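# Unload three sand cores from mould onto plywood

## Task

Remove three sand cores from the mould: the elongated core with the rounded nose, plus the two upright bladed cores in the mould half on the robot's right side. Place all three on the plywood boards next to the mould and release them. The remaining two cores must stay upright in the mould.

## Robot and tools

Robot: two 6-joint arms, left_arm and right_arm, each ending in a parallel two-finger gripper with a camera on its wrist. The camera's cable is part of the arm. If it contacts anything, that counts as the hand touching it. Too much force on it is damage. A camera stand is fixed to the floor behind the arms.

Scene frame: origin at table-top height, halfway between the two nominal arm bases. +x points out over the table, +z up, and left_arm sits on the +y side. Image left and right do not follow arm names. Calibrated bases: left_arm at (-0.041, +0.329, +0.029) m, quat_wxyz (+1.000, 0, 0, -0.012). right_arm at (-0.052, -0.233, +0.005) m, quat_wxyz (+1.000, 0, 0, -0.025). Positions and orientations in results are given in this frame. They can be a few centimetres off, more when the arm is stretched far.

Gripper geometry: the fingers point along the gripper's +z axis and spread along its y axis. end_effector_position is the spot between the pads, roughly 1 cm short of the fingertips.

A row: every commanded row has 14 numbers covering both arms, even when one arm stays still. First come left_arm's six joint angles and its opening, then right_arm's six and its opening. The joint order is waist, shoulder, elbow, wrist pitch, wrist yaw, wrist roll. Angles are absolute target angles in radians, the same as Joint positions shows; they are not offsets. Stated ranges: waist -2.618 to 3.054; shoulder 0.000 to 3.142; elbow 0.000 to 3.142; wrist pitch -1.571 to 1.571; wrist yaw -1.571 to 1.571; wrist roll -2.094 to 2.094. The real ends may differ by up to 0.059 rad. A target well beyond an end, and farther out than the joint already is, gets the call rejected. A smaller overshoot is clipped, and the result then reports "joint sent to its limit". Opening runs from -1 (closed) to +1 (fully open). Between these, the fingers go to where grip_measured reads that value. Sending 0 is a real command, so repeat the current command to leave a gripper alone.

Tools:
- execute_actions(actions, cameras): actions is a list of actions. Each action is up to 15 rows, one per 1/30 s step. A short table holds its last row for the remaining steps. Each joint target is kept within a lead of its measured angle: 0.339 rad for waist, shoulder and elbow, and 2.2 for the wrist joints. Targets that would move a gripper more than 200 mm are scaled back. An empty actions list returns images from all cameras plus the full status.
- move(target, speed, blend, opening_speed, grip_force, blocking, cameras): target is one 14-number row, or a list of up to 15 rows passed through in order. All of them share a 10 s budget. speed is the top speed in rad/s of the joint with the farthest to go, from 0.01 to 12.57, default 0.5. It can be one value or one per target. blend is in rad and rounds off corners between listed targets; 0 means stop at each one. opening_speed is how fast the commanded opening changes per second on the -1..+1 scale, minimum 0.2. Use it for gentle closing. grip_force is the pad force limit in newtons, 10 to 50, either one value or one per arm. It persists, and lower values close more slowly. blocking=false returns after about 0.5 s while the motion continues, and a new move replaces it. Paths do not avoid obstacles or the other arm.
- wait(seconds 0 to 10, cameras): lets the scene run with the last commands held.
- stop(cameras): brakes a running move. Fast moves need room to stop.
- zoom_image(camera, region [x0,y0,x1,y1] in pixels, at most 504 by 504): gives a closer look at that camera's newest image.
- read_manual(section "licences"): licence texts only.
- finished_scene(scene 1 or 2): ends the scene permanently. Scene 1 is practice and may be skipped.
Cameras (each 896x504): cam_head_left, cam_head_right, cam_high, cam_low, cam_left_wrist, cam_right_wrist. ["all"] requests every camera.

Reading results:
- Joint positions and Joint velocities: one block per arm in joint order, then the pad gap in m (0.094 fully open). Velocities can show as "within noise".
- Joint targets: the angles currently being driven toward.
- Tool commands: the current opening commands.
- grip_measured: the opening on the command scale. It reads slightly wide when empty and a few mm narrow when squeezing a hard part.
- Joint torques: in N m, offset and noisy. Joints 1 to 3 wrap at ±28.
- Step readings list intermediate joint angles after action calls.
- "joint command not followed": the clearance check changed some targets.
- The move line ends with one of these: done, off_target (more than 0.035 rad off), moving, held or fault, sometimes with limits=held.
- MOTOR HOT appears at 75 °C. An OVER-TEMPERATURE FAULT at 90 °C folds that arm up and disables it. Holding loads or staying stretched heats the motors.

Grip notes: the force climbs steeply once the pads touch and then jumps to the full limit. To release, command an opening clearly above grip_measured. Friction and load can leave joints short of their targets, and tiny moves may not happen at all.

Avoid: dropping cores or releasing them while they move; fast impacts with the mould, table or fixed objects; arms bumping or gripping each other; anything falling or being left off the table; knocking over the two cores that must stay standing. Loose objects may occasionally get a small push. Move slowly near contact, since speed and overshoot past contact both increase force. The task must still hold after the grippers let go.

Each tool is called after "Request:" as name(argument=value, ...) on one line, values as JSON.

## Session

Request:
execute_actions(actions=[])

Scene clock: 0.00 s.
left_arm: end_effector_position=(+0.2183, +0.2617, +0.3639) grip_measured=+1.000 end_effector_quat_wxyz=(+0.716, -0.179, +0.614, -0.281) | right_arm: end_effector_position=(+0.2261, -0.1367, +0.3456) grip_measured=+1.000 end_effector_quat_wxyz=(+0.692, +0.062, +0.667, +0.269)
Joint positions: left_arm=[-0.501 0.468 0.452 0.218 -0.426 -0.572 0.094] | right_arm=[0.466 0.596 0.57 0.129 0.137 0.448 0.094]
Joint velocities: within noise
Joint torques (N m): no reading
Motor temperatures (°C): left_arm=[23 31 34 29 22 22 25] | right_arm=[25 30 30 30 21 24 21]
Heat: left arm: 34 °C; right arm: 30 °C.
Joint targets: left_arm=[-0.501 0.468 0.458 0.212 -0.426 -0.572] | right_arm=[0.466 0.596 0.580 0.130 0.137 0.448]
Tool commands: left_gripper/opening=+1.0 right_gripper/opening=+1.0

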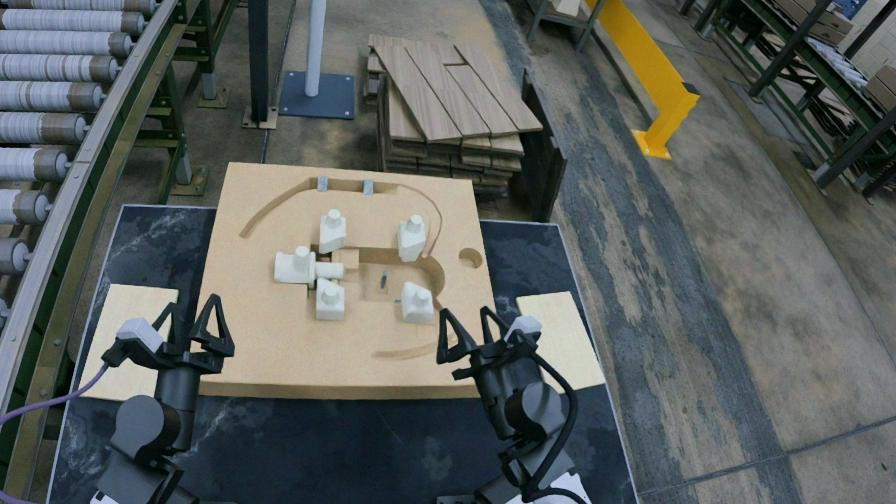

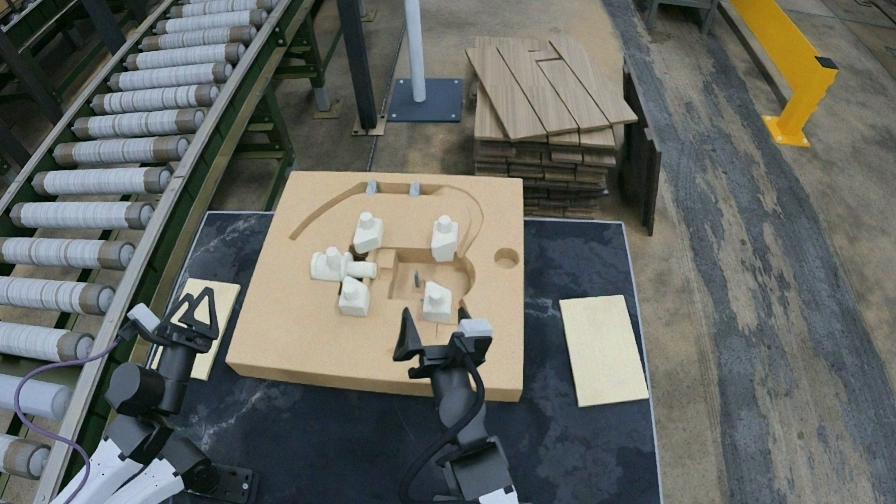

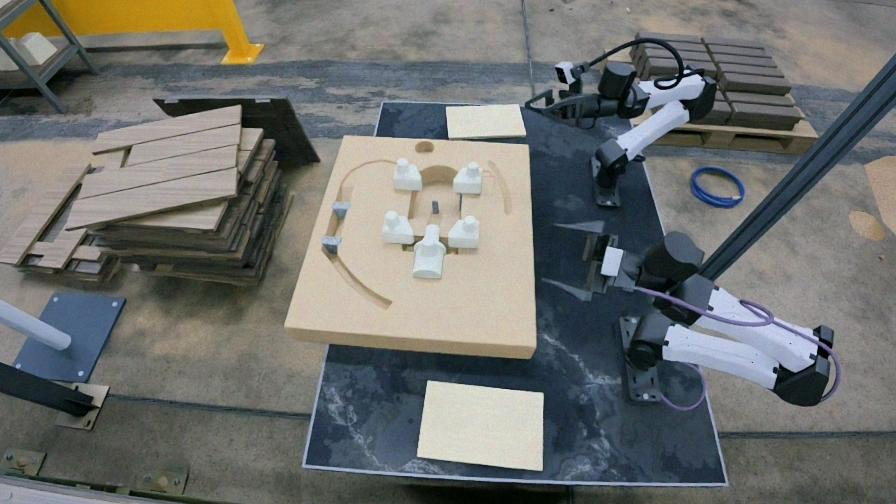

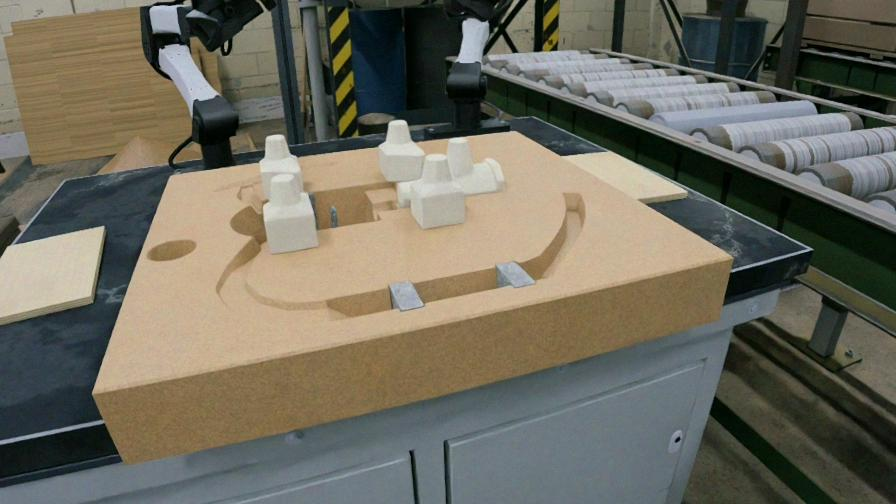

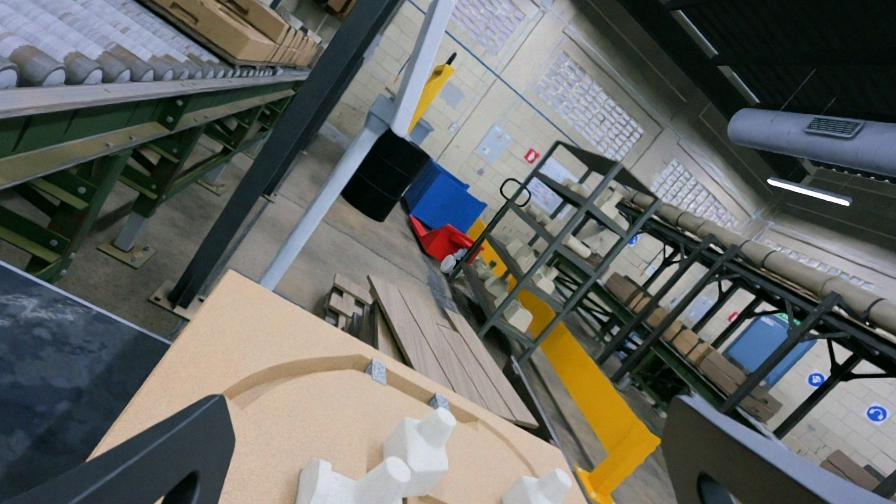

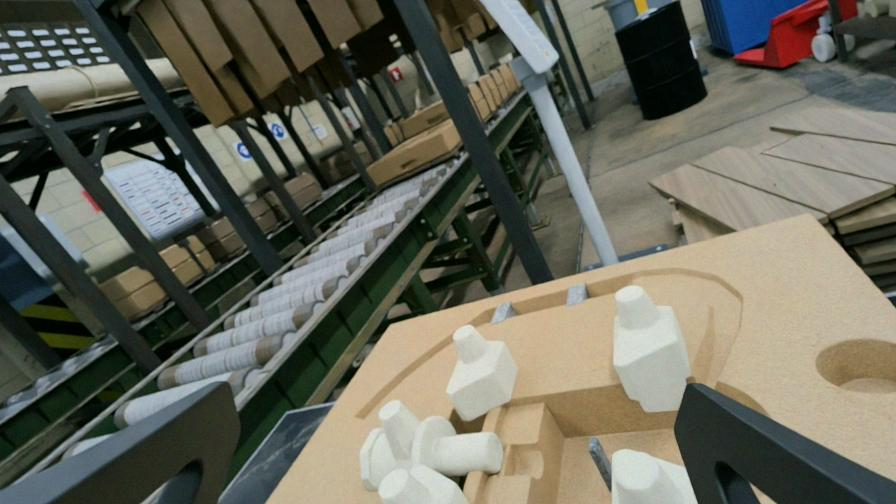

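Request:
move(target=[0.3,1.0,0.8,-0.4,0,0,1,0.56,1.139,0.453,0.345,0.4855,0.164,1], speed=0.6, grip_force=50, cameras=["cam_right_wrist","cam_left_wrist"])

Scene clock: 7.77 s.
left_arm: end_effector_position=(+0.2765, +0.4198, +0.2224) grip_measured=+1.000 end_effector_quat_wxyz=(+0.454, -0.130, +0.879, +0.065) | right_arm: end_effector_position=(+0.2950, -0.1333, +0.1732) grip_measured=+1.000 end_effector_quat_wxyz=(+0.590, +0.003, +0.808, +0.003)
Joint positions: left_arm=[0.296 0.995 0.765 -0.389 -0.014 -0.014 0.094] | right_arm=[0.554 1.133 0.459 0.325 0.477 0.174 0.094]
Joint torques (N m): left_arm=[0.4 -1.89 11.85 1.8 0.27 0.16] | right_arm=[0.87 -2.92 6.08 1.99 0.21 -0.16]
Heat: left arm: 37 °C; right arm: 33 °C.
Joint targets: left_arm=[0.300 1.000 0.800 -0.400 0.000 0.000] | right_arm=[0.560 1.139 0.453 0.345 0.485 0.164]
move: done
Images, in order (width x height): cam_left_wrist 896x504, cam_right_wrist 896x504.

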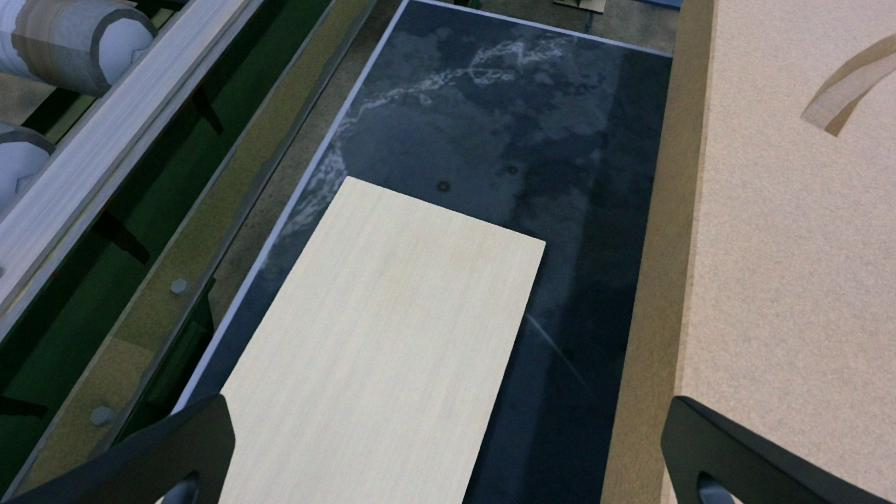

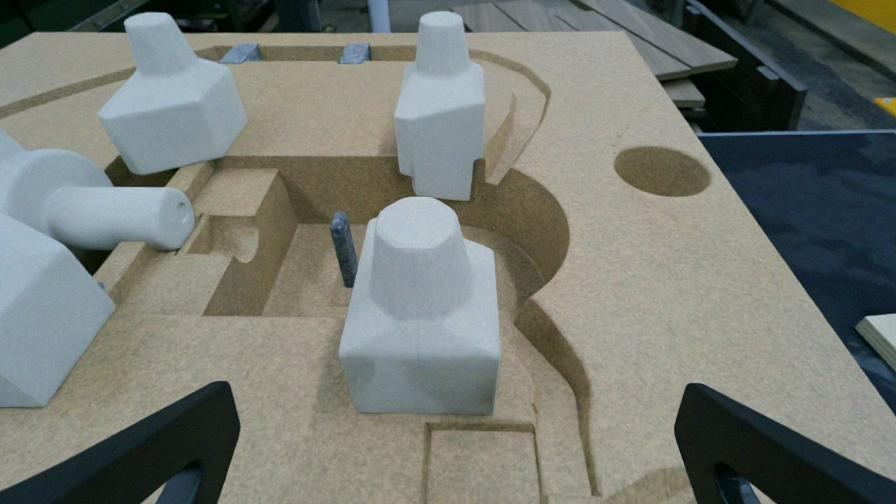

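Request:
move(target=[[0.3,1.0,0.8,-0.4,0,0,1,0.463,1.54,0.645,0.578,0.383,0.12,1]], speed=0.35, cameras=["cam_right_wrist"])

Scene clock: 17.63 s.
left_arm: end_effector_position=(+0.2765, +0.4197, +0.2223) grip_measured=+1.000 end_effector_quat_wxyz=(+0.454, -0.130, +0.879, +0.065) | right_arm: end_effector_position=(+0.3654, -0.1216, +0.1439) grip_measured=+1.000 end_effector_quat_wxyz=(+0.583, -0.004, +0.812, -0.004)
Joint positions: left_arm=[0.296 0.995 0.765 -0.389 -0.013 -0.014 0.094] | right_arm=[0.468 1.53 0.617 0.558 0.398 0.13 0.094]
Joint torques (N m): left_arm=[0.24 -1.98 11.84 1.83 0.23 0.15] | right_arm=[-0.28 -5.96 8.09 2.02 -0.06 -0.18]
Motor temperatures (°C): left_arm=[23 31 41 33 22 22 25] | right_arm=[25 30 32 34 21 24 21]
Heat: left arm: 41 °C; right arm: 34 °C.
Joint targets: left_arm=[0.300 1.000 0.800 -0.400 0.000 0.000] | right_arm=[0.463 1.540 0.645 0.578 0.383 0.120]
move: done
Images, in order (width x height): cam_right_wrist 896x504.

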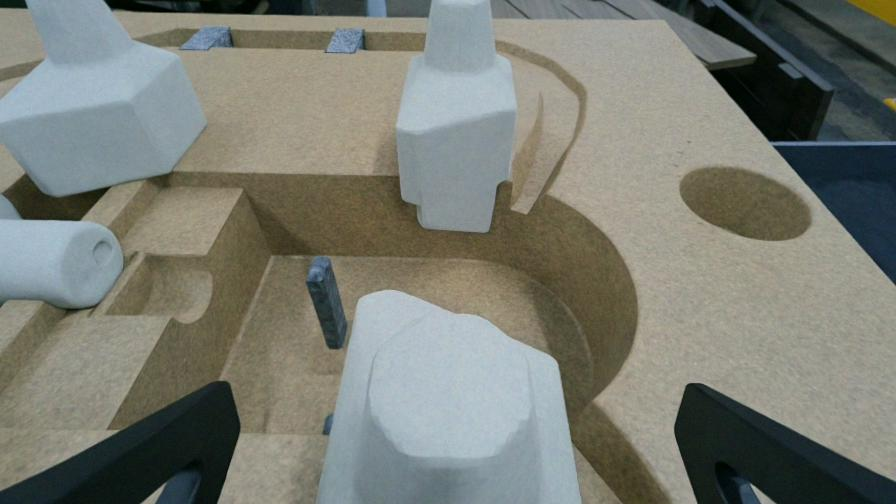

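Request:
move(target=[[0.3,1.0,0.8,-0.4,0,0,1,0.465,1.54,0.648,0.576,0.383,0.12,1],[0.3,1.0,0.8,-0.4,0,0,1,0.465,1.54,0.648,0.576,0.383,0.12,-0.6]], speed=0.35, opening_speed=0.7, cameras=["cam_right_wrist"])

Scene clock: 25.77 s.
left_arm: end_effector_position=(+0.2765, +0.4197, +0.2223) grip_measured=+1.000 end_effector_quat_wxyz=(+0.454, -0.130, +0.879, +0.065) | right_arm: end_effector_position=(+0.3678, -0.1203, +0.1494) grip_measured=-0.268 end_effector_quat_wxyz=(+0.590, -0.003, +0.808, -0.001)
Joint positions: left_arm=[0.296 0.995 0.765 -0.389 -0.013 -0.014 0.094] | right_arm=[0.468 1.53 0.625 0.568 0.396 0.129 0.034]
Joint torques (N m): left_arm=[0.29 -1.94 11.78 1.83 0.23 0.16] | right_arm=[0.01 -5.75 7.76 1.91 -0.07 -0.16]
Heat: left arm: 44 °C; right arm: 36 °C.
Joint targets: left_arm=[0.300 1.000 0.800 -0.400 0.000 0.000] | right_arm=[0.465 1.540 0.648 0.576 0.383 0.120]
move: done
Images, in order (width x height): cam_right_wrist 896x504.

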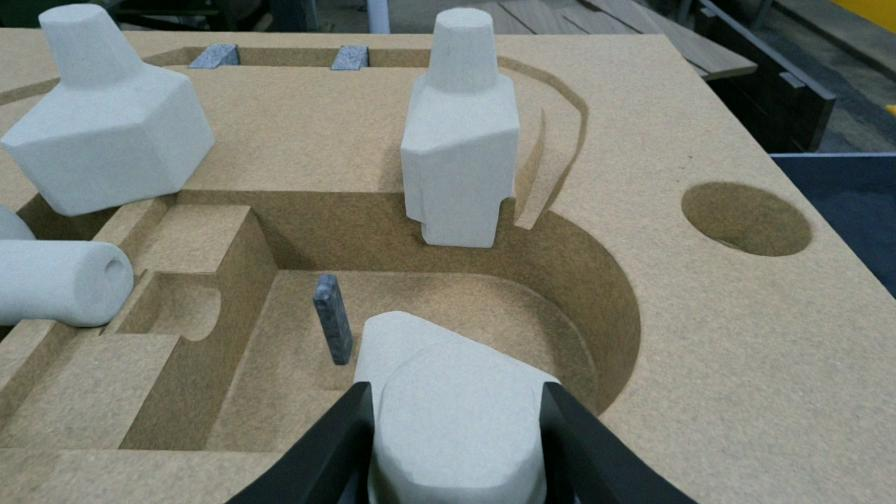

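Request:
move(target=[[0.3,1.0,0.8,-0.4,0,0,1,0.465,1.47,0.73,0.46,0.383,0.12,-0.6],[0.3,1.0,0.8,-0.4,0,0,1,0.465,1.41,0.815,0.33,0.383,0.12,-0.6],[0.3,1.0,0.8,-0.4,0,0,1,0.465,1.345,1.015,0.072,0.383,0.12,-0.6],[0.3,1.0,0.8,-0.4,0,0,1,0.40,1.30,1.10,-0.06,0.357,0.116,-0.6],[0.3,1.0,0.8,-0.4,0,0,1,-0.30,1.06,0.85,0.04,0.1,0.05,-0.6]], speed=[0.25,0.25,0.3,0.4,0.5], blend=[0.02,0.02,0.05,0.05,0], cameras=["cam_right_wrist","cam_low"])

Scene clock: 62.33 s.
left_arm: end_effector_position=(+0.2765, +0.4197, +0.2223) grip_measured=+1.000 end_effector_quat_wxyz=(+0.454, -0.130, +0.879, +0.065) | right_arm: end_effector_position=(+0.3051, -0.3832, +0.2771) grip_measured=-0.269 end_effector_quat_wxyz=(+0.579, +0.196, +0.781, -0.129)
Joint positions: left_arm=[0.296 0.995 0.765 -0.389 -0.013 -0.014 0.094] | right_arm=[-0.297 1.093 0.844 -0.055 0.113 0.062 0.034]
Joint torques (N m): left_arm=[0.29 -1.94 11.85 1.83 0.23 0.14] | right_arm=[0.05 -6.93 7.46 2.78 -0.14 -0.17]
Motor temperatures (°C): left_arm=[23 31 51 36 22 22 25] | right_arm=[25 33 38 38 21 24 23]
Heat: left arm: 51 °C; right arm: 38 °C.
Joint targets: left_arm=[0.300 1.000 0.800 -0.400 0.000 0.000] | right_arm=[-0.300 1.060 0.850 0.040 0.100 0.050]
move: off_target (right_arm); right_arm: the wrist pitch is farthest, 0.095 rad from its target
Images, in order (width x height): cam_low 896x504, cam_right_wrist 896x504.

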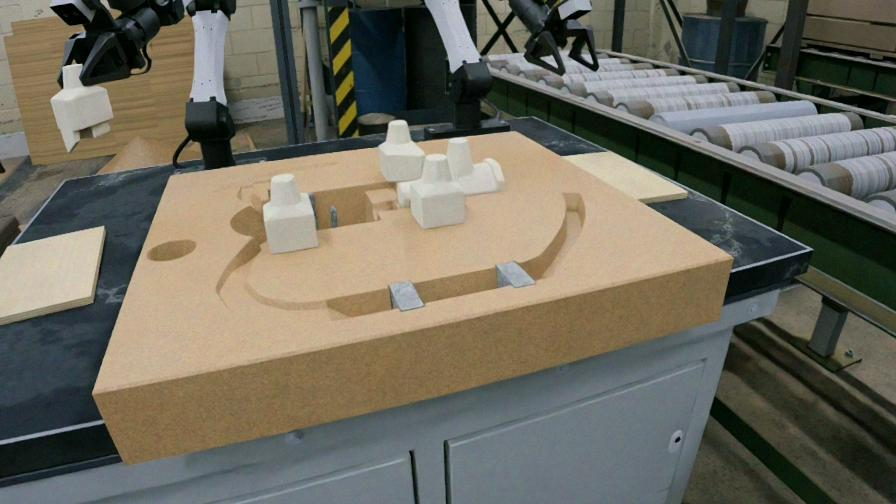

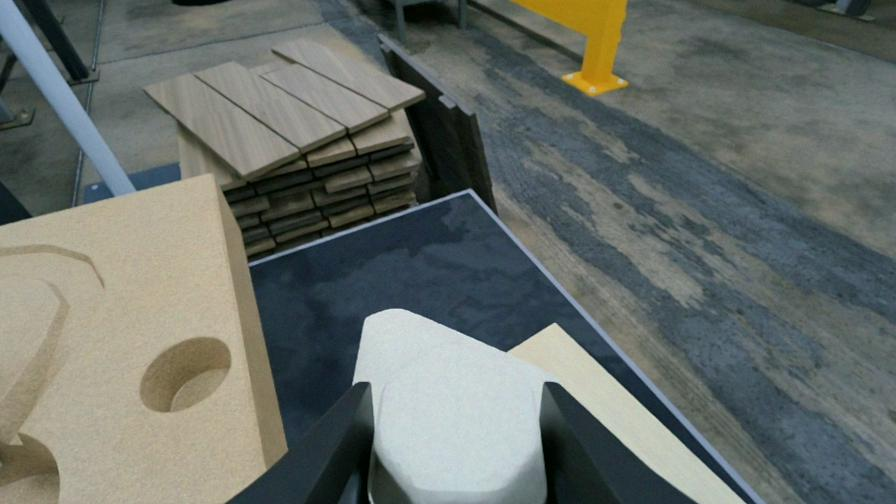

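Request:
move(target=[[-0.532,1.969,1.737,-0.573,-0.392,-0.388,1,-0.643,1.55,0.85,0.58,0,1.66,-0.6],[-0.532,1.969,1.737,-0.573,-0.392,-0.388,1,-0.643,1.79,0.69,0.97,0,1.66,-0.6],[-0.532,1.969,1.737,-0.573,-0.392,-0.388,1,-0.643,1.993,0.64,1.21,0,1.66,-0.6]], speed=[0.6,0.35,0.25], blend=[0.05,0.03,0], cameras=["cam_right_wrist","cam_left_wrist","cam_head_right"])

Scene clock: 72.67 s.
left_arm: end_effector_position=(+0.4451, +0.0994, +0.2130) grip_measured=+1.000 end_effector_quat_wxyz=(+0.402, +0.015, +0.915, -0.010) | right_arm: end_effector_position=(+0.3169, -0.5385, +0.0698) grip_measured=-0.270 end_effector_quat_wxyz=(+0.545, +0.728, +0.309, +0.279)
Joint positions: left_arm=[-0.535 1.956 1.706 -0.562 -0.372 -0.375 0.094] | right_arm=[-0.639 1.996 0.633 1.109 0.008 1.644 0.034]
Joint torques (N m): left_arm=[0.17 -9.06 11.33 1.55 -0.29 -0.11] | right_arm=[-0.02 -9.59 4.81 2.79 -0.04 0.03]
Heat: left arm: 50 °C; right arm: 42 °C.
Joint targets: left_arm=[-0.532 1.969 1.737 -0.573 -0.392 -0.388] | right_arm=[-0.643 1.993 0.640 1.210 0.000 1.660]
move: off_target (right_arm); right_arm: the wrist pitch is farthest, 0.101 rad from its target
Images, in order (width x height): cam_head_right 896x504, cam_left_wrist 896x504, cam_right_wrist 896x504.

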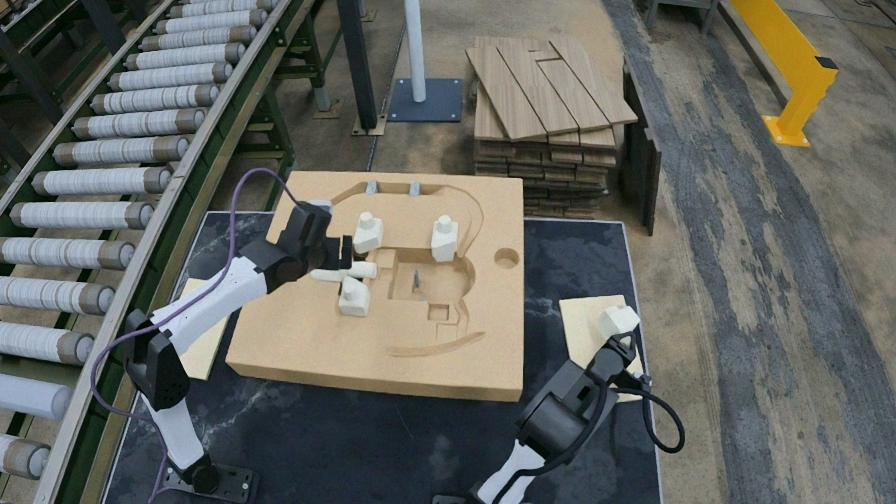

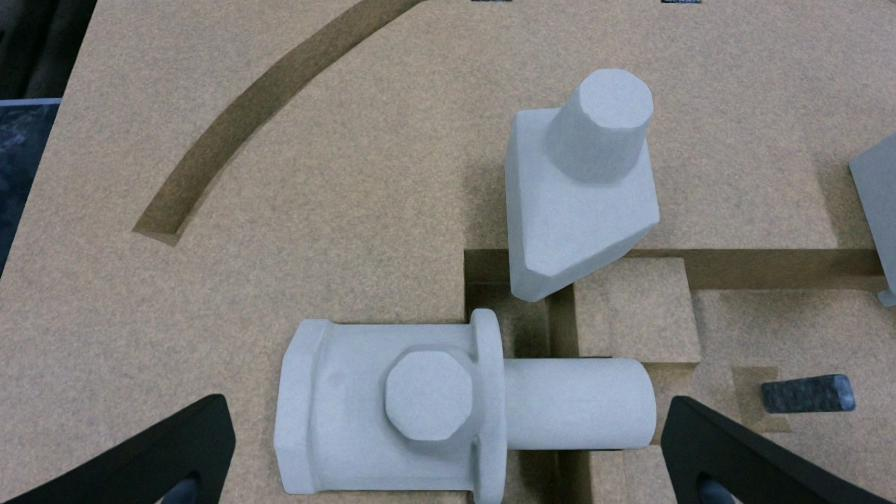

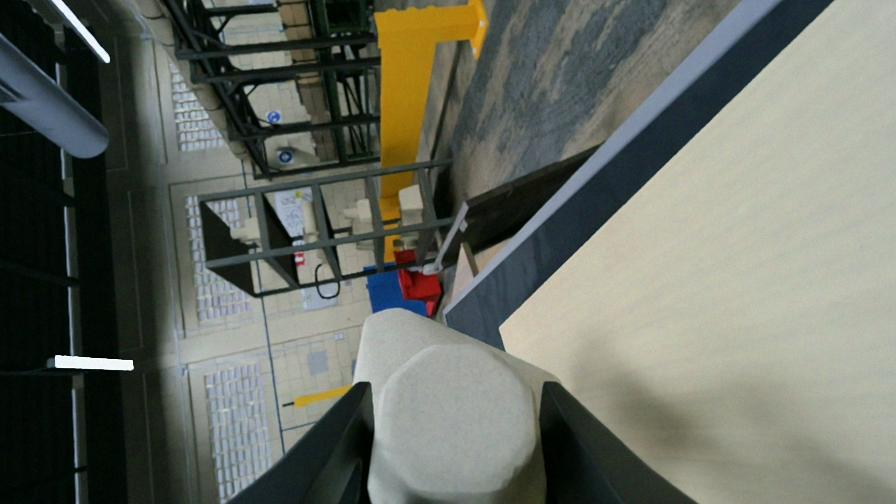

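Request:
move(target=[[-0.532,1.969,1.737,-0.573,-0.392,-0.388,1,-0.643,2.075,0.637,1.294,0,1.65,-0.6],[-0.532,1.969,1.737,-0.573,-0.392,-0.388,1,-0.643,2.102,0.636,1.319,0,1.65,-0.6]], speed=[0.12,0.06], cameras=[])

Request:
move(target=[-0.532,1.969,1.737,-0.573,-0.392,-0.388,1,-0.643,2.113,0.636,1.330,0,1.65,-0.6], speed=0.06, cameras=["cam_right_wrist"])

Scene clock: 80.13 s.
left_arm: end_effector_position=(+0.4451, +0.0995, +0.2130) grip_measured=+1.000 end_effector_quat_wxyz=(+0.402, +0.015, +0.915, -0.010) | right_arm: end_effector_position=(+0.3178, -0.5388, +0.0497) grip_measured=-0.270 end_effector_quat_wxyz=(+0.549, +0.724, +0.308, +0.281)
Joint positions: left_arm=[-0.535 1.956 1.706 -0.563 -0.372 -0.375 0.094] | right_arm=[-0.639 2.1 0.633 1.226 0.006 1.644 0.034]
Joint torques (N m): left_arm=[0.12 -8.96 11.23 1.54 -0.3 -0.1] | right_arm=[-0.02 -9.51 3.99 2.75 -0.09 -0.07]
Motor temperatures (°C): left_arm=[23 33 49 36 22 22 25] | right_arm=[25 34 37 44 21 24 24]
Heat: left arm: 49 °C; right arm: 44 °C.
Joint targets: left_arm=[-0.532 1.969 1.737 -0.573 -0.392 -0.388] | right_arm=[-0.643 2.102 0.636 1.319 0.000 1.650]
move: off_target (right_arm); right_arm: the wrist pitch is farthest, 0.093 rad from its target
No camera images: "cameras" was empty.

Scene clock: 80.87 s.
left_arm: end_effector_position=(+0.4451, +0.0995, +0.2130) grip_measured=+1.000 end_effector_quat_wxyz=(+0.402, +0.015, +0.915, -0.010) | right_arm: end_effector_position=(+0.3180, -0.5390, +0.0493) grip_measured=-0.270 end_effector_quat_wxyz=(+0.551, +0.722, +0.307, +0.283)
Joint positions: left_arm=[-0.535 1.956 1.706 -0.563 -0.372 -0.375 0.094] | right_arm=[-0.639 2.11 0.633 1.243 0.006 1.644 0.034]
Joint torques (N m): left_arm=[0.24 -9.02 11.23 1.56 -0.31 -0.11] | right_arm=[-0.01 -9.37 3.96 2.69 -0.07 -0.08]
Heat: left arm: 49 °C; right arm: 44 °C.
Joint targets: left_arm=[-0.532 1.969 1.737 -0.573 -0.392 -0.388] | right_arm=[-0.643 2.113 0.636 1.330 0.000 1.650]
move: off_target (right_arm); right_arm: the wrist pitch is farthest, 0.087 rad from its target
Images, in order (width x height): cam_right_wrist 896x504.

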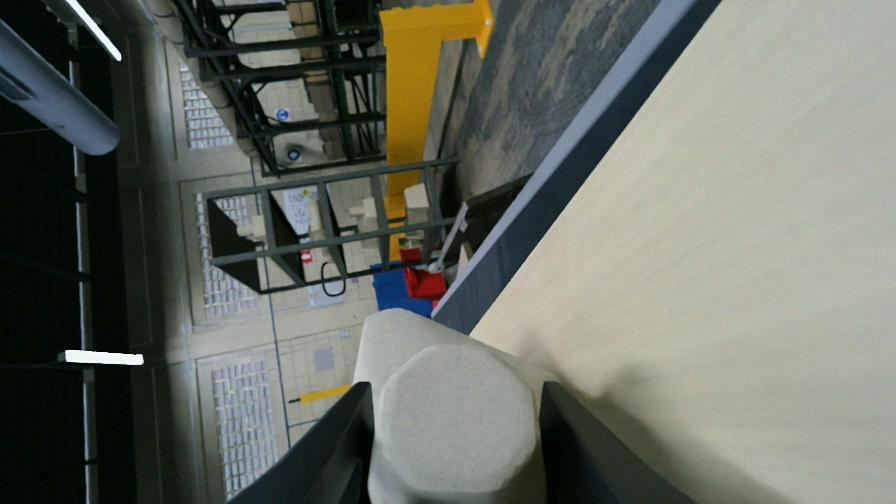

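Request:
move(target=[[-0.532,1.969,1.737,-0.573,-0.392,-0.388,1,-0.641,2.113,0.636,1.29,0,1.65,-0.6],[-0.514,1.985,1.75,-0.57,-0.39,-0.39,1,-0.641,2.113,0.636,1.29,0,1.65,0.12]], speed=[0.1,0.1], opening_speed=0.25, cameras=["cam_right_wrist"])

Scene clock: 98.00 s.
left_arm: end_effector_position=(+0.4518, +0.1071, +0.2114) grip_measured=+1.000 end_effector_quat_wxyz=(+0.402, +0.006, +0.916, -0.006) | right_arm: end_effector_position=(+0.3185, -0.5395, +0.0525) grip_measured=+0.118 end_effector_quat_wxyz=(+0.556, +0.718, +0.305, +0.285)
Joint positions: left_arm=[-0.516 1.969 1.718 -0.563 -0.373 -0.377 0.094] | right_arm=[-0.639 2.11 0.633 1.256 0.005 1.644 0.053]
Joint torques (N m): left_arm=[0.08 -8.83 11.33 1.59 -0.3 -0.1] | right_arm=[0.03 -9.5 3.97 2.21 -0.06 -0.05]
Heat: left arm: 48 °C; right arm: 45 °C.
Joint targets: left_arm=[-0.514 1.985 1.750 -0.570 -0.390 -0.390] | right_arm=[-0.641 2.113 0.636 1.290 0.000 1.650]
move: done; target 2's new numbers were sent with right_arm's wrist pitch 0.048 rad from that target
Images, in order (width x height): cam_right_wrist 896x504.

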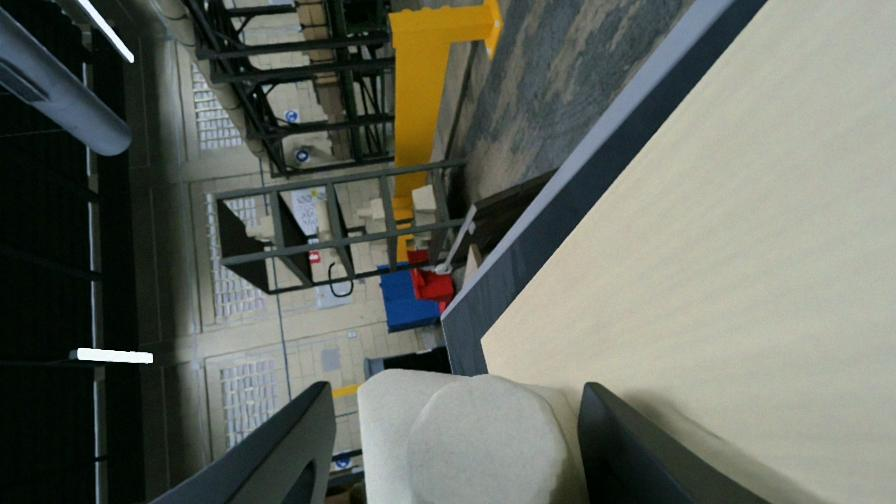

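Request:
move(target=[[-0.514,1.985,1.75,-0.57,-0.39,-0.39,1,-0.641,2.131,0.636,1.30,0,1.65,0.12],[-0.514,2.005,1.66,-0.47,-0.39,-0.392,1,-0.643,1.977,0.512,1.27,0,1.65,0.12],[-0.514,2.03,1.53,-0.33,-0.39,-0.395,1,-0.646,1.7726,0.33,1.25,0,1.65,0.12]], speed=[0.15,0.25,0.3], blend=[0.005,0.02,0], cameras=["cam_right_wrist","cam_left_wrist","cam_head_right"])

Scene clock: 104.93 s.
left_arm: end_effector_position=(+0.4562, +0.1045, +0.1519) grip_measured=+1.000 end_effector_quat_wxyz=(+0.403, +0.004, +0.915, -0.008) | right_arm: end_effector_position=(+0.2637, -0.4940, +0.0903) grip_measured=+0.118 end_effector_quat_wxyz=(+0.564, +0.712, +0.303, +0.290)
Joint positions: left_arm=[-0.516 2.016 1.547 -0.343 -0.373 -0.382 0.094] | right_arm=[-0.639 1.797 0.337 1.262 0.004 1.644 0.053]
Joint torques (N m): left_arm=[0.09 -9.28 6.72 1.76 -0.28 -0.12] | right_arm=[-0.24 -9.18 3.3 1.77 -0.04 -0.05]
Motor temperatures (°C): left_arm=[23 39 49 36 22 22 25] | right_arm=[25 35 34 45 21 24 23]
Heat: left arm: 49 °C; right arm: 45 °C.
Joint targets: left_arm=[-0.514 2.030 1.530 -0.330 -0.390 -0.395] | right_arm=[-0.646 1.773 0.330 1.250 0.000 1.650]
move: done
Images, in order (width x height): cam_head_right 896x504, cam_left_wrist 896x504, cam_right_wrist 896x504.

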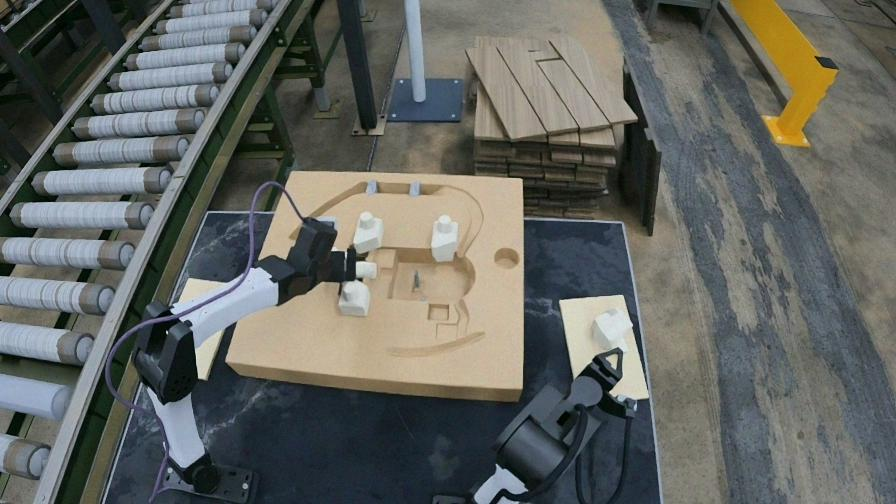

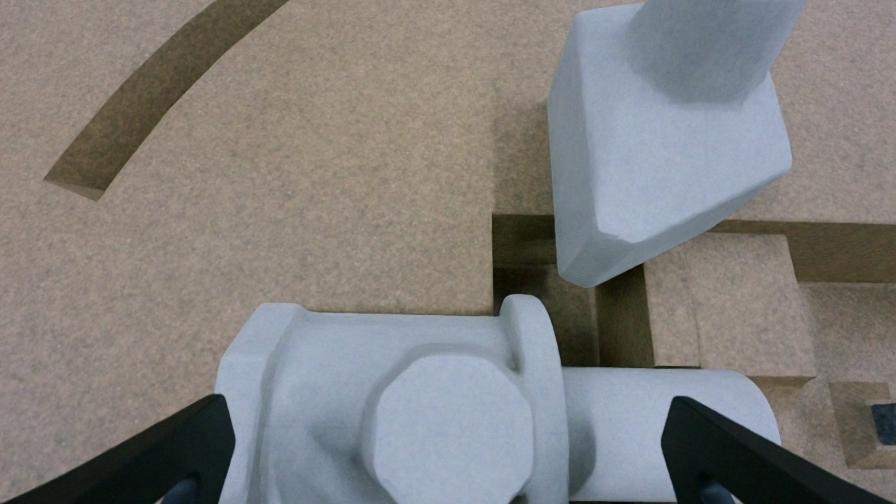

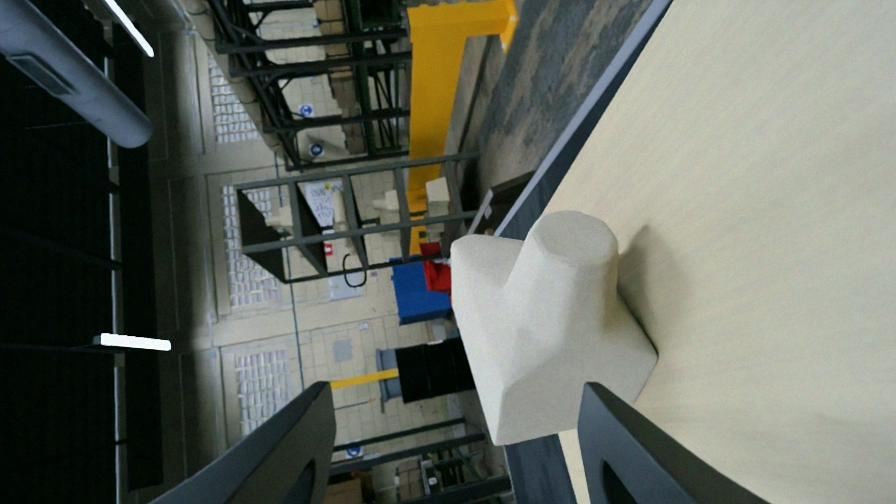

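Request:
move(target=[[-0.514,2.048,1.53,-0.335,-0.39,-0.395,1,-0.2,1.3,0.95,0.05,0.05,0.8,0.3],[-0.514,2.048,1.53,-0.335,-0.39,-0.395,1,0.335,1.9186,1.20,0.43,0.27,0.085,0.9],[-0.514,2.048,1.53,-0.335,-0.39,-0.395,-0.6,0.335,1.9186,1.20,0.43,0.27,0.085,1]], speed=[0.6,0.6,0.3], blend=[0.1,0,0], opening_speed=0.6, cameras=["cam_right_wrist","cam_left_wrist"])

Scene clock: 122.90 s.
left_arm: end_effector_position=(+0.4570, +0.1033, +0.1447) grip_measured=-0.027 end_effector_quat_wxyz=(+0.398, +0.005, +0.917, -0.007) | right_arm: end_effector_position=(+0.4967, -0.1163, +0.1693) grip_measured=+0.998 end_effector_quat_wxyz=(+0.586, -0.004, +0.810, +0.009)
Joint positions: left_arm=[-0.516 2.031 1.547 -0.337 -0.369 -0.383 0.046] | right_arm=[0.339 1.909 1.172 0.409 0.256 0.096 0.094]
Joint torques (N m): left_arm=[0.08 -9.05 6.75 1.68 -0.33 -0.14] | right_arm=[-0.13 -10.47 8.47 2.07 0.17 -0.19]
Heat: left arm: 46 °C; right arm: 44 °C.
Joint targets: left_arm=[-0.514 2.048 1.530 -0.335 -0.390 -0.395] | right_arm=[0.335 1.919 1.200 0.430 0.270 0.085]
move: done
Images, in order (width x height): cam_left_wrist 896x504, cam_right_wrist 896x504.

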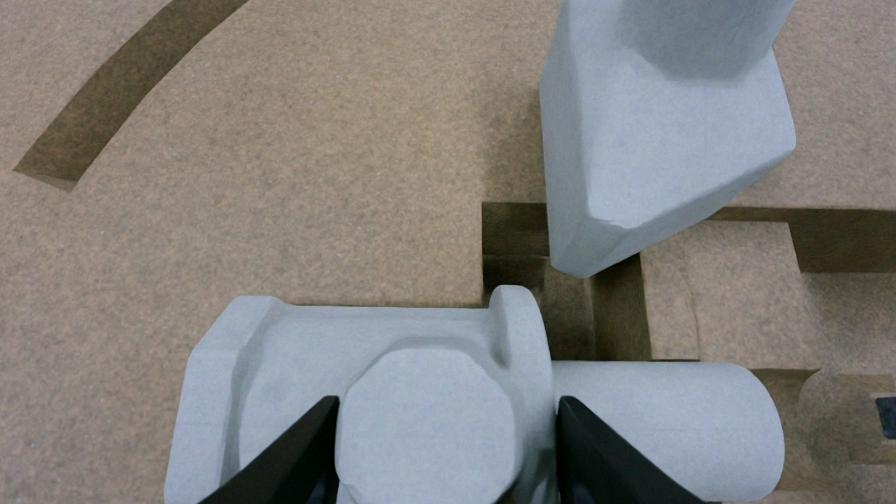

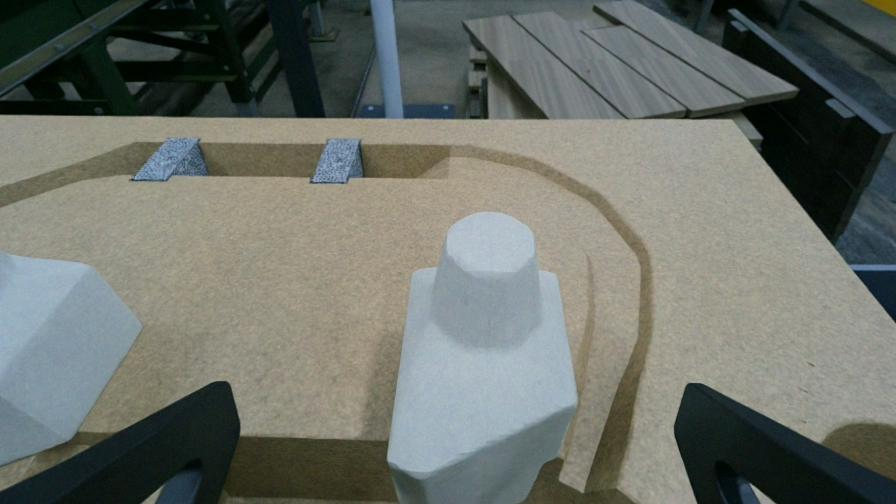

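Request:
move(target=[[-0.517,2.0,1.69,-0.36,-0.44,-0.39,-0.6,0.335,1.9186,1.20,0.43,0.27,0.085,1],[-0.522,1.945,1.85,-0.50,-0.46,-0.385,-0.6,0.335,1.9186,1.20,0.43,0.27,0.085,1]], speed=[0.2,0.15], blend=[0.02,0], cameras=["cam_left_wrist","cam_low"])

Scene clock: 144.97 s.
left_arm: end_effector_position=(+0.4589, +0.1075, +0.1995) grip_measured=-0.028 end_effector_quat_wxyz=(+0.391, +0.003, +0.920, +0.012) | right_arm: end_effector_position=(+0.4967, -0.1163, +0.1693) grip_measured=+0.998 end_effector_quat_wxyz=(+0.586, -0.004, +0.810, +0.009)
Joint positions: left_arm=[-0.516 2.026 1.774 -0.6 -0.398 -0.383 0.046] | right_arm=[0.339 1.909 1.172 0.409 0.256 0.096 0.094]
Joint torques (N m): left_arm=[-0.68 -17.57 15.32 2.6 -0.76 -0.02] | right_arm=[0.09 -10.4 8.51 2.08 0.2 -0.18]
Motor temperatures (°C): left_arm=[23 48 45 37 22 22 26] | right_arm=[25 37 36 45 21 24 22]
Heat: left arm: 48 °C; right arm: 45 °C.
Joint targets: left_arm=[-0.522 1.945 1.850 -0.500 -0.460 -0.385] | right_arm=[0.335 1.919 1.200 0.430 0.270 0.085]
move: off_target (left_arm); left_arm: the wrist pitch is farthest, 0.100 rad from its target
Images, in order (width x height): cam_low 896x504, cam_left_wrist 896x504.

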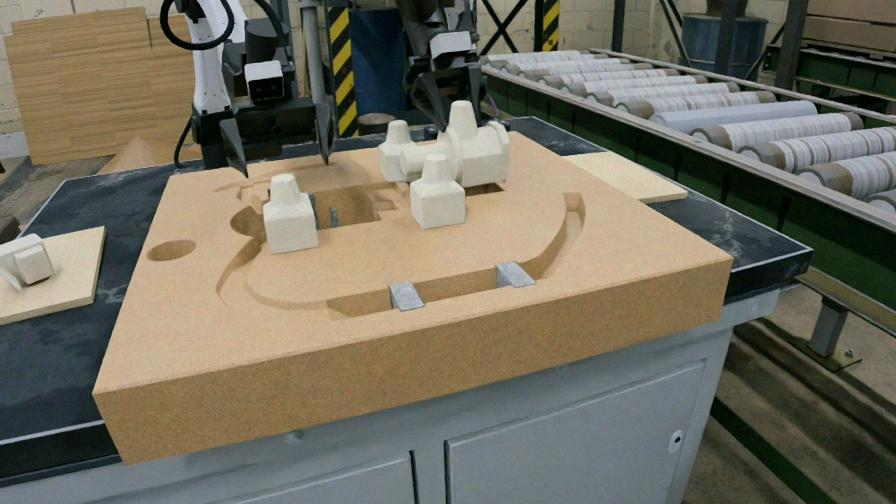

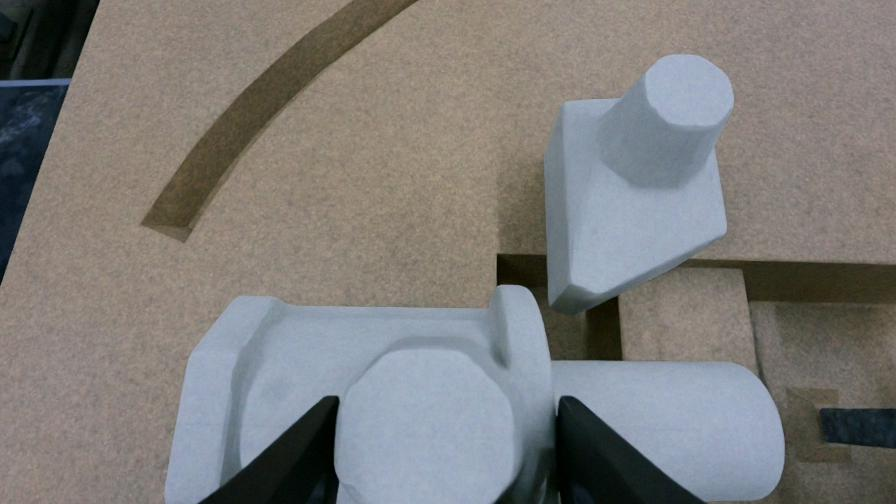

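Request:
move(target=[[-0.523,1.995,2.15,-0.80,-0.455,-0.385,-0.6,0.335,1.9186,1.20,0.43,0.27,0.085,1],[0.64,1.46,1.40,-0.60,0.44,0.45,-0.6,0.291,2.145,1.44,0.415,0.28,0.075,1],[0.64,1.51,1.02,-0.17,0.44,0.45,-0.6,0.291,2.145,1.44,0.415,0.28,0.075,1]], speed=[0.3,0.5,0.3], blend=[0.06,0.06,0], cameras=["cam_left_wrist","cam_right_wrist"])

Scene clock: 158.83 s.
left_arm: end_effector_position=(+0.3317, +0.5123, +0.1612) grip_measured=-0.028 end_effector_quat_wxyz=(+0.398, -0.015, +0.917, +0.023) | right_arm: end_effector_position=(+0.5554, -0.1277, +0.1547) grip_measured=+0.998 end_effector_quat_wxyz=(+0.596, +0.014, +0.803, -0.008)
Joint positions: left_arm=[0.641 1.531 1.004 -0.301 0.389 0.433 0.046] | right_arm=[0.296 2.127 1.411 0.411 0.266 0.086 0.094]
Joint torques (N m): left_arm=[-0.18 -8.17 9.61 2.91 0.81 0.17] | right_arm=[-0.09 -11.54 8.7 1.93 0.21 -0.17]
Motor temperatures (°C): left_arm=[23 58 48 40 23 22 27] | right_arm=[25 38 37 45 21 24 22]
Heat: left arm: 58 °C; right arm: 45 °C.
Joint targets: left_arm=[0.640 1.510 1.020 -0.170 0.440 0.450] | right_arm=[0.291 2.145 1.440 0.415 0.280 0.075]
move: off_target (left_arm); left_arm: the wrist pitch is farthest, 0.131 rad from its target
Images, in order (width x height): cam_left_wrist 896x504, cam_right_wrist 896x504.

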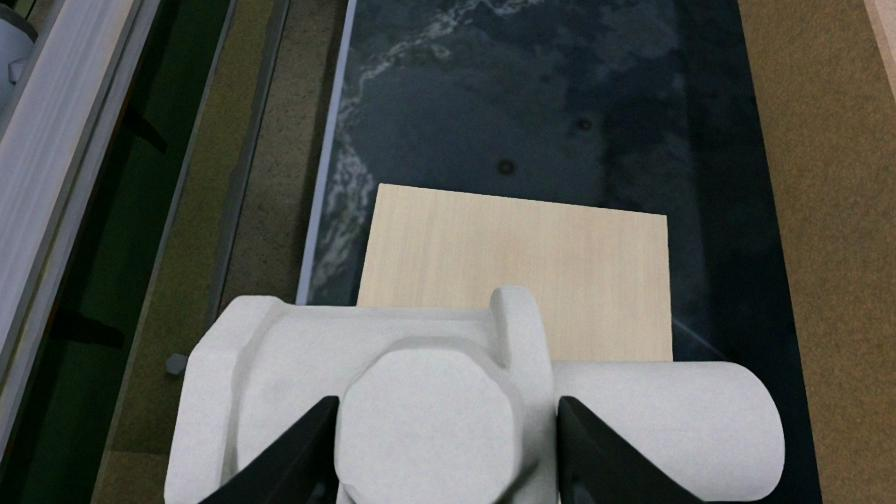

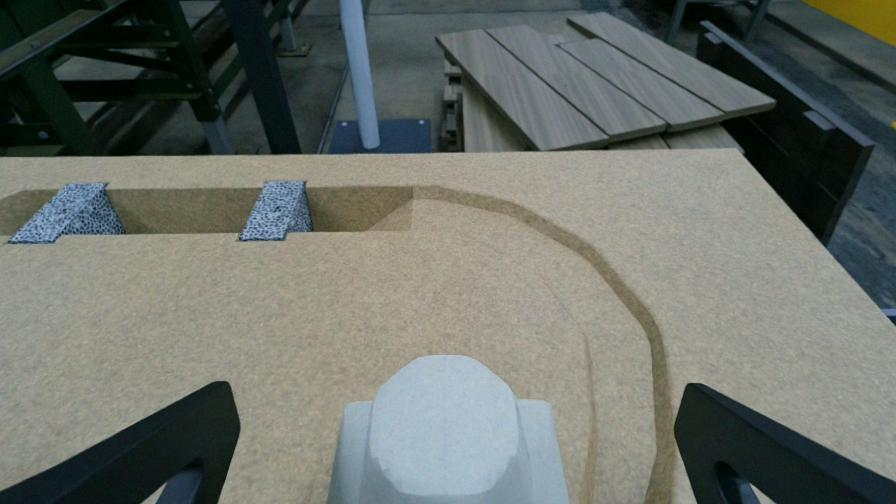

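Request:
move(target=[[0.63,1.56,0.93,-0.025,0.44,0.45,-0.6,0.295,2.14,1.413,0.425,0.28,0.07,1],[0.63,1.585,0.89,0.04,0.44,0.45,-0.6,0.295,2.14,1.413,0.425,0.28,0.07,1],[0.63,1.585,0.89,0.04,0.44,0.45,-0.6,0.295,2.14,1.413,0.425,0.28,0.07,-0.6]], speed=[0.15,0.1,0.1], opening_speed=0.6, blend=[0.02,0,0], cameras=["cam_left_wrist","cam_right_wrist","cam_head_right"])

Scene clock: 169.47 s.
left_arm: end_effector_position=(+0.3338, +0.5115, +0.1163) grip_measured=-0.028 end_effector_quat_wxyz=(+0.401, -0.012, +0.916, +0.024) | right_arm: end_effector_position=(+0.5553, -0.1276, +0.1547) grip_measured=-0.308 end_effector_quat_wxyz=(+0.596, +0.012, +0.803, -0.011)
Joint positions: left_arm=[0.636 1.603 0.877 -0.094 0.389 0.433 0.046] | right_arm=[0.297 2.127 1.411 0.411 0.267 0.08 0.033]
Joint torques (N m): left_arm=[-0.73 -8.13 8.8 2.97 0.8 0.18] | right_arm=[0.2 -12.12 6.79 2 0.19 -0.17]
Heat: left arm: 54 °C; right arm: 45 °C.
Joint targets: left_arm=[0.630 1.585 0.890 0.040 0.440 0.450] | right_arm=[0.295 2.140 1.413 0.425 0.280 0.070]
move: off_target (left_arm); left_arm: the wrist pitch is farthest, 0.134 rad from its target
Images, in order (width x height): cam_head_right 896x504, cam_left_wrist 896x504, cam_right_wrist 896x504.

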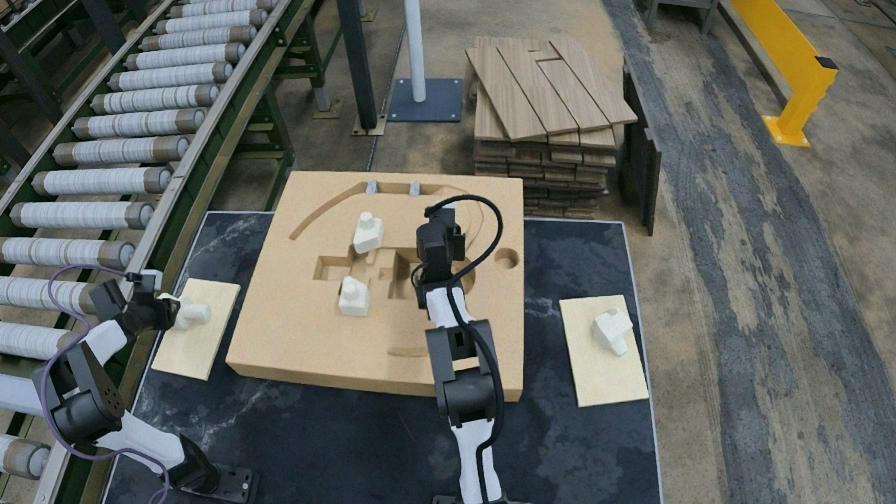

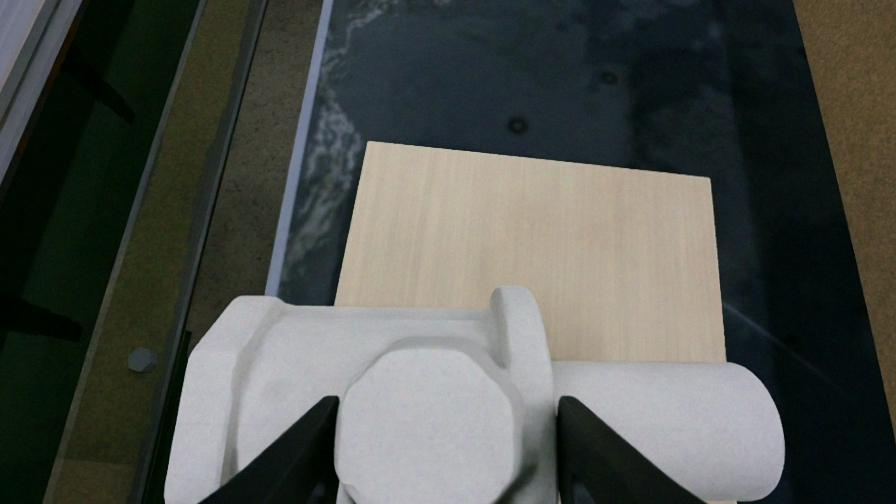

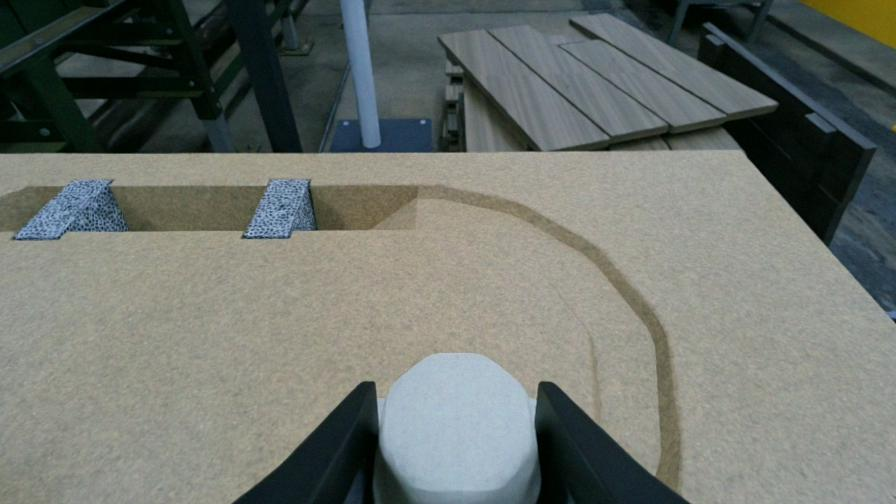

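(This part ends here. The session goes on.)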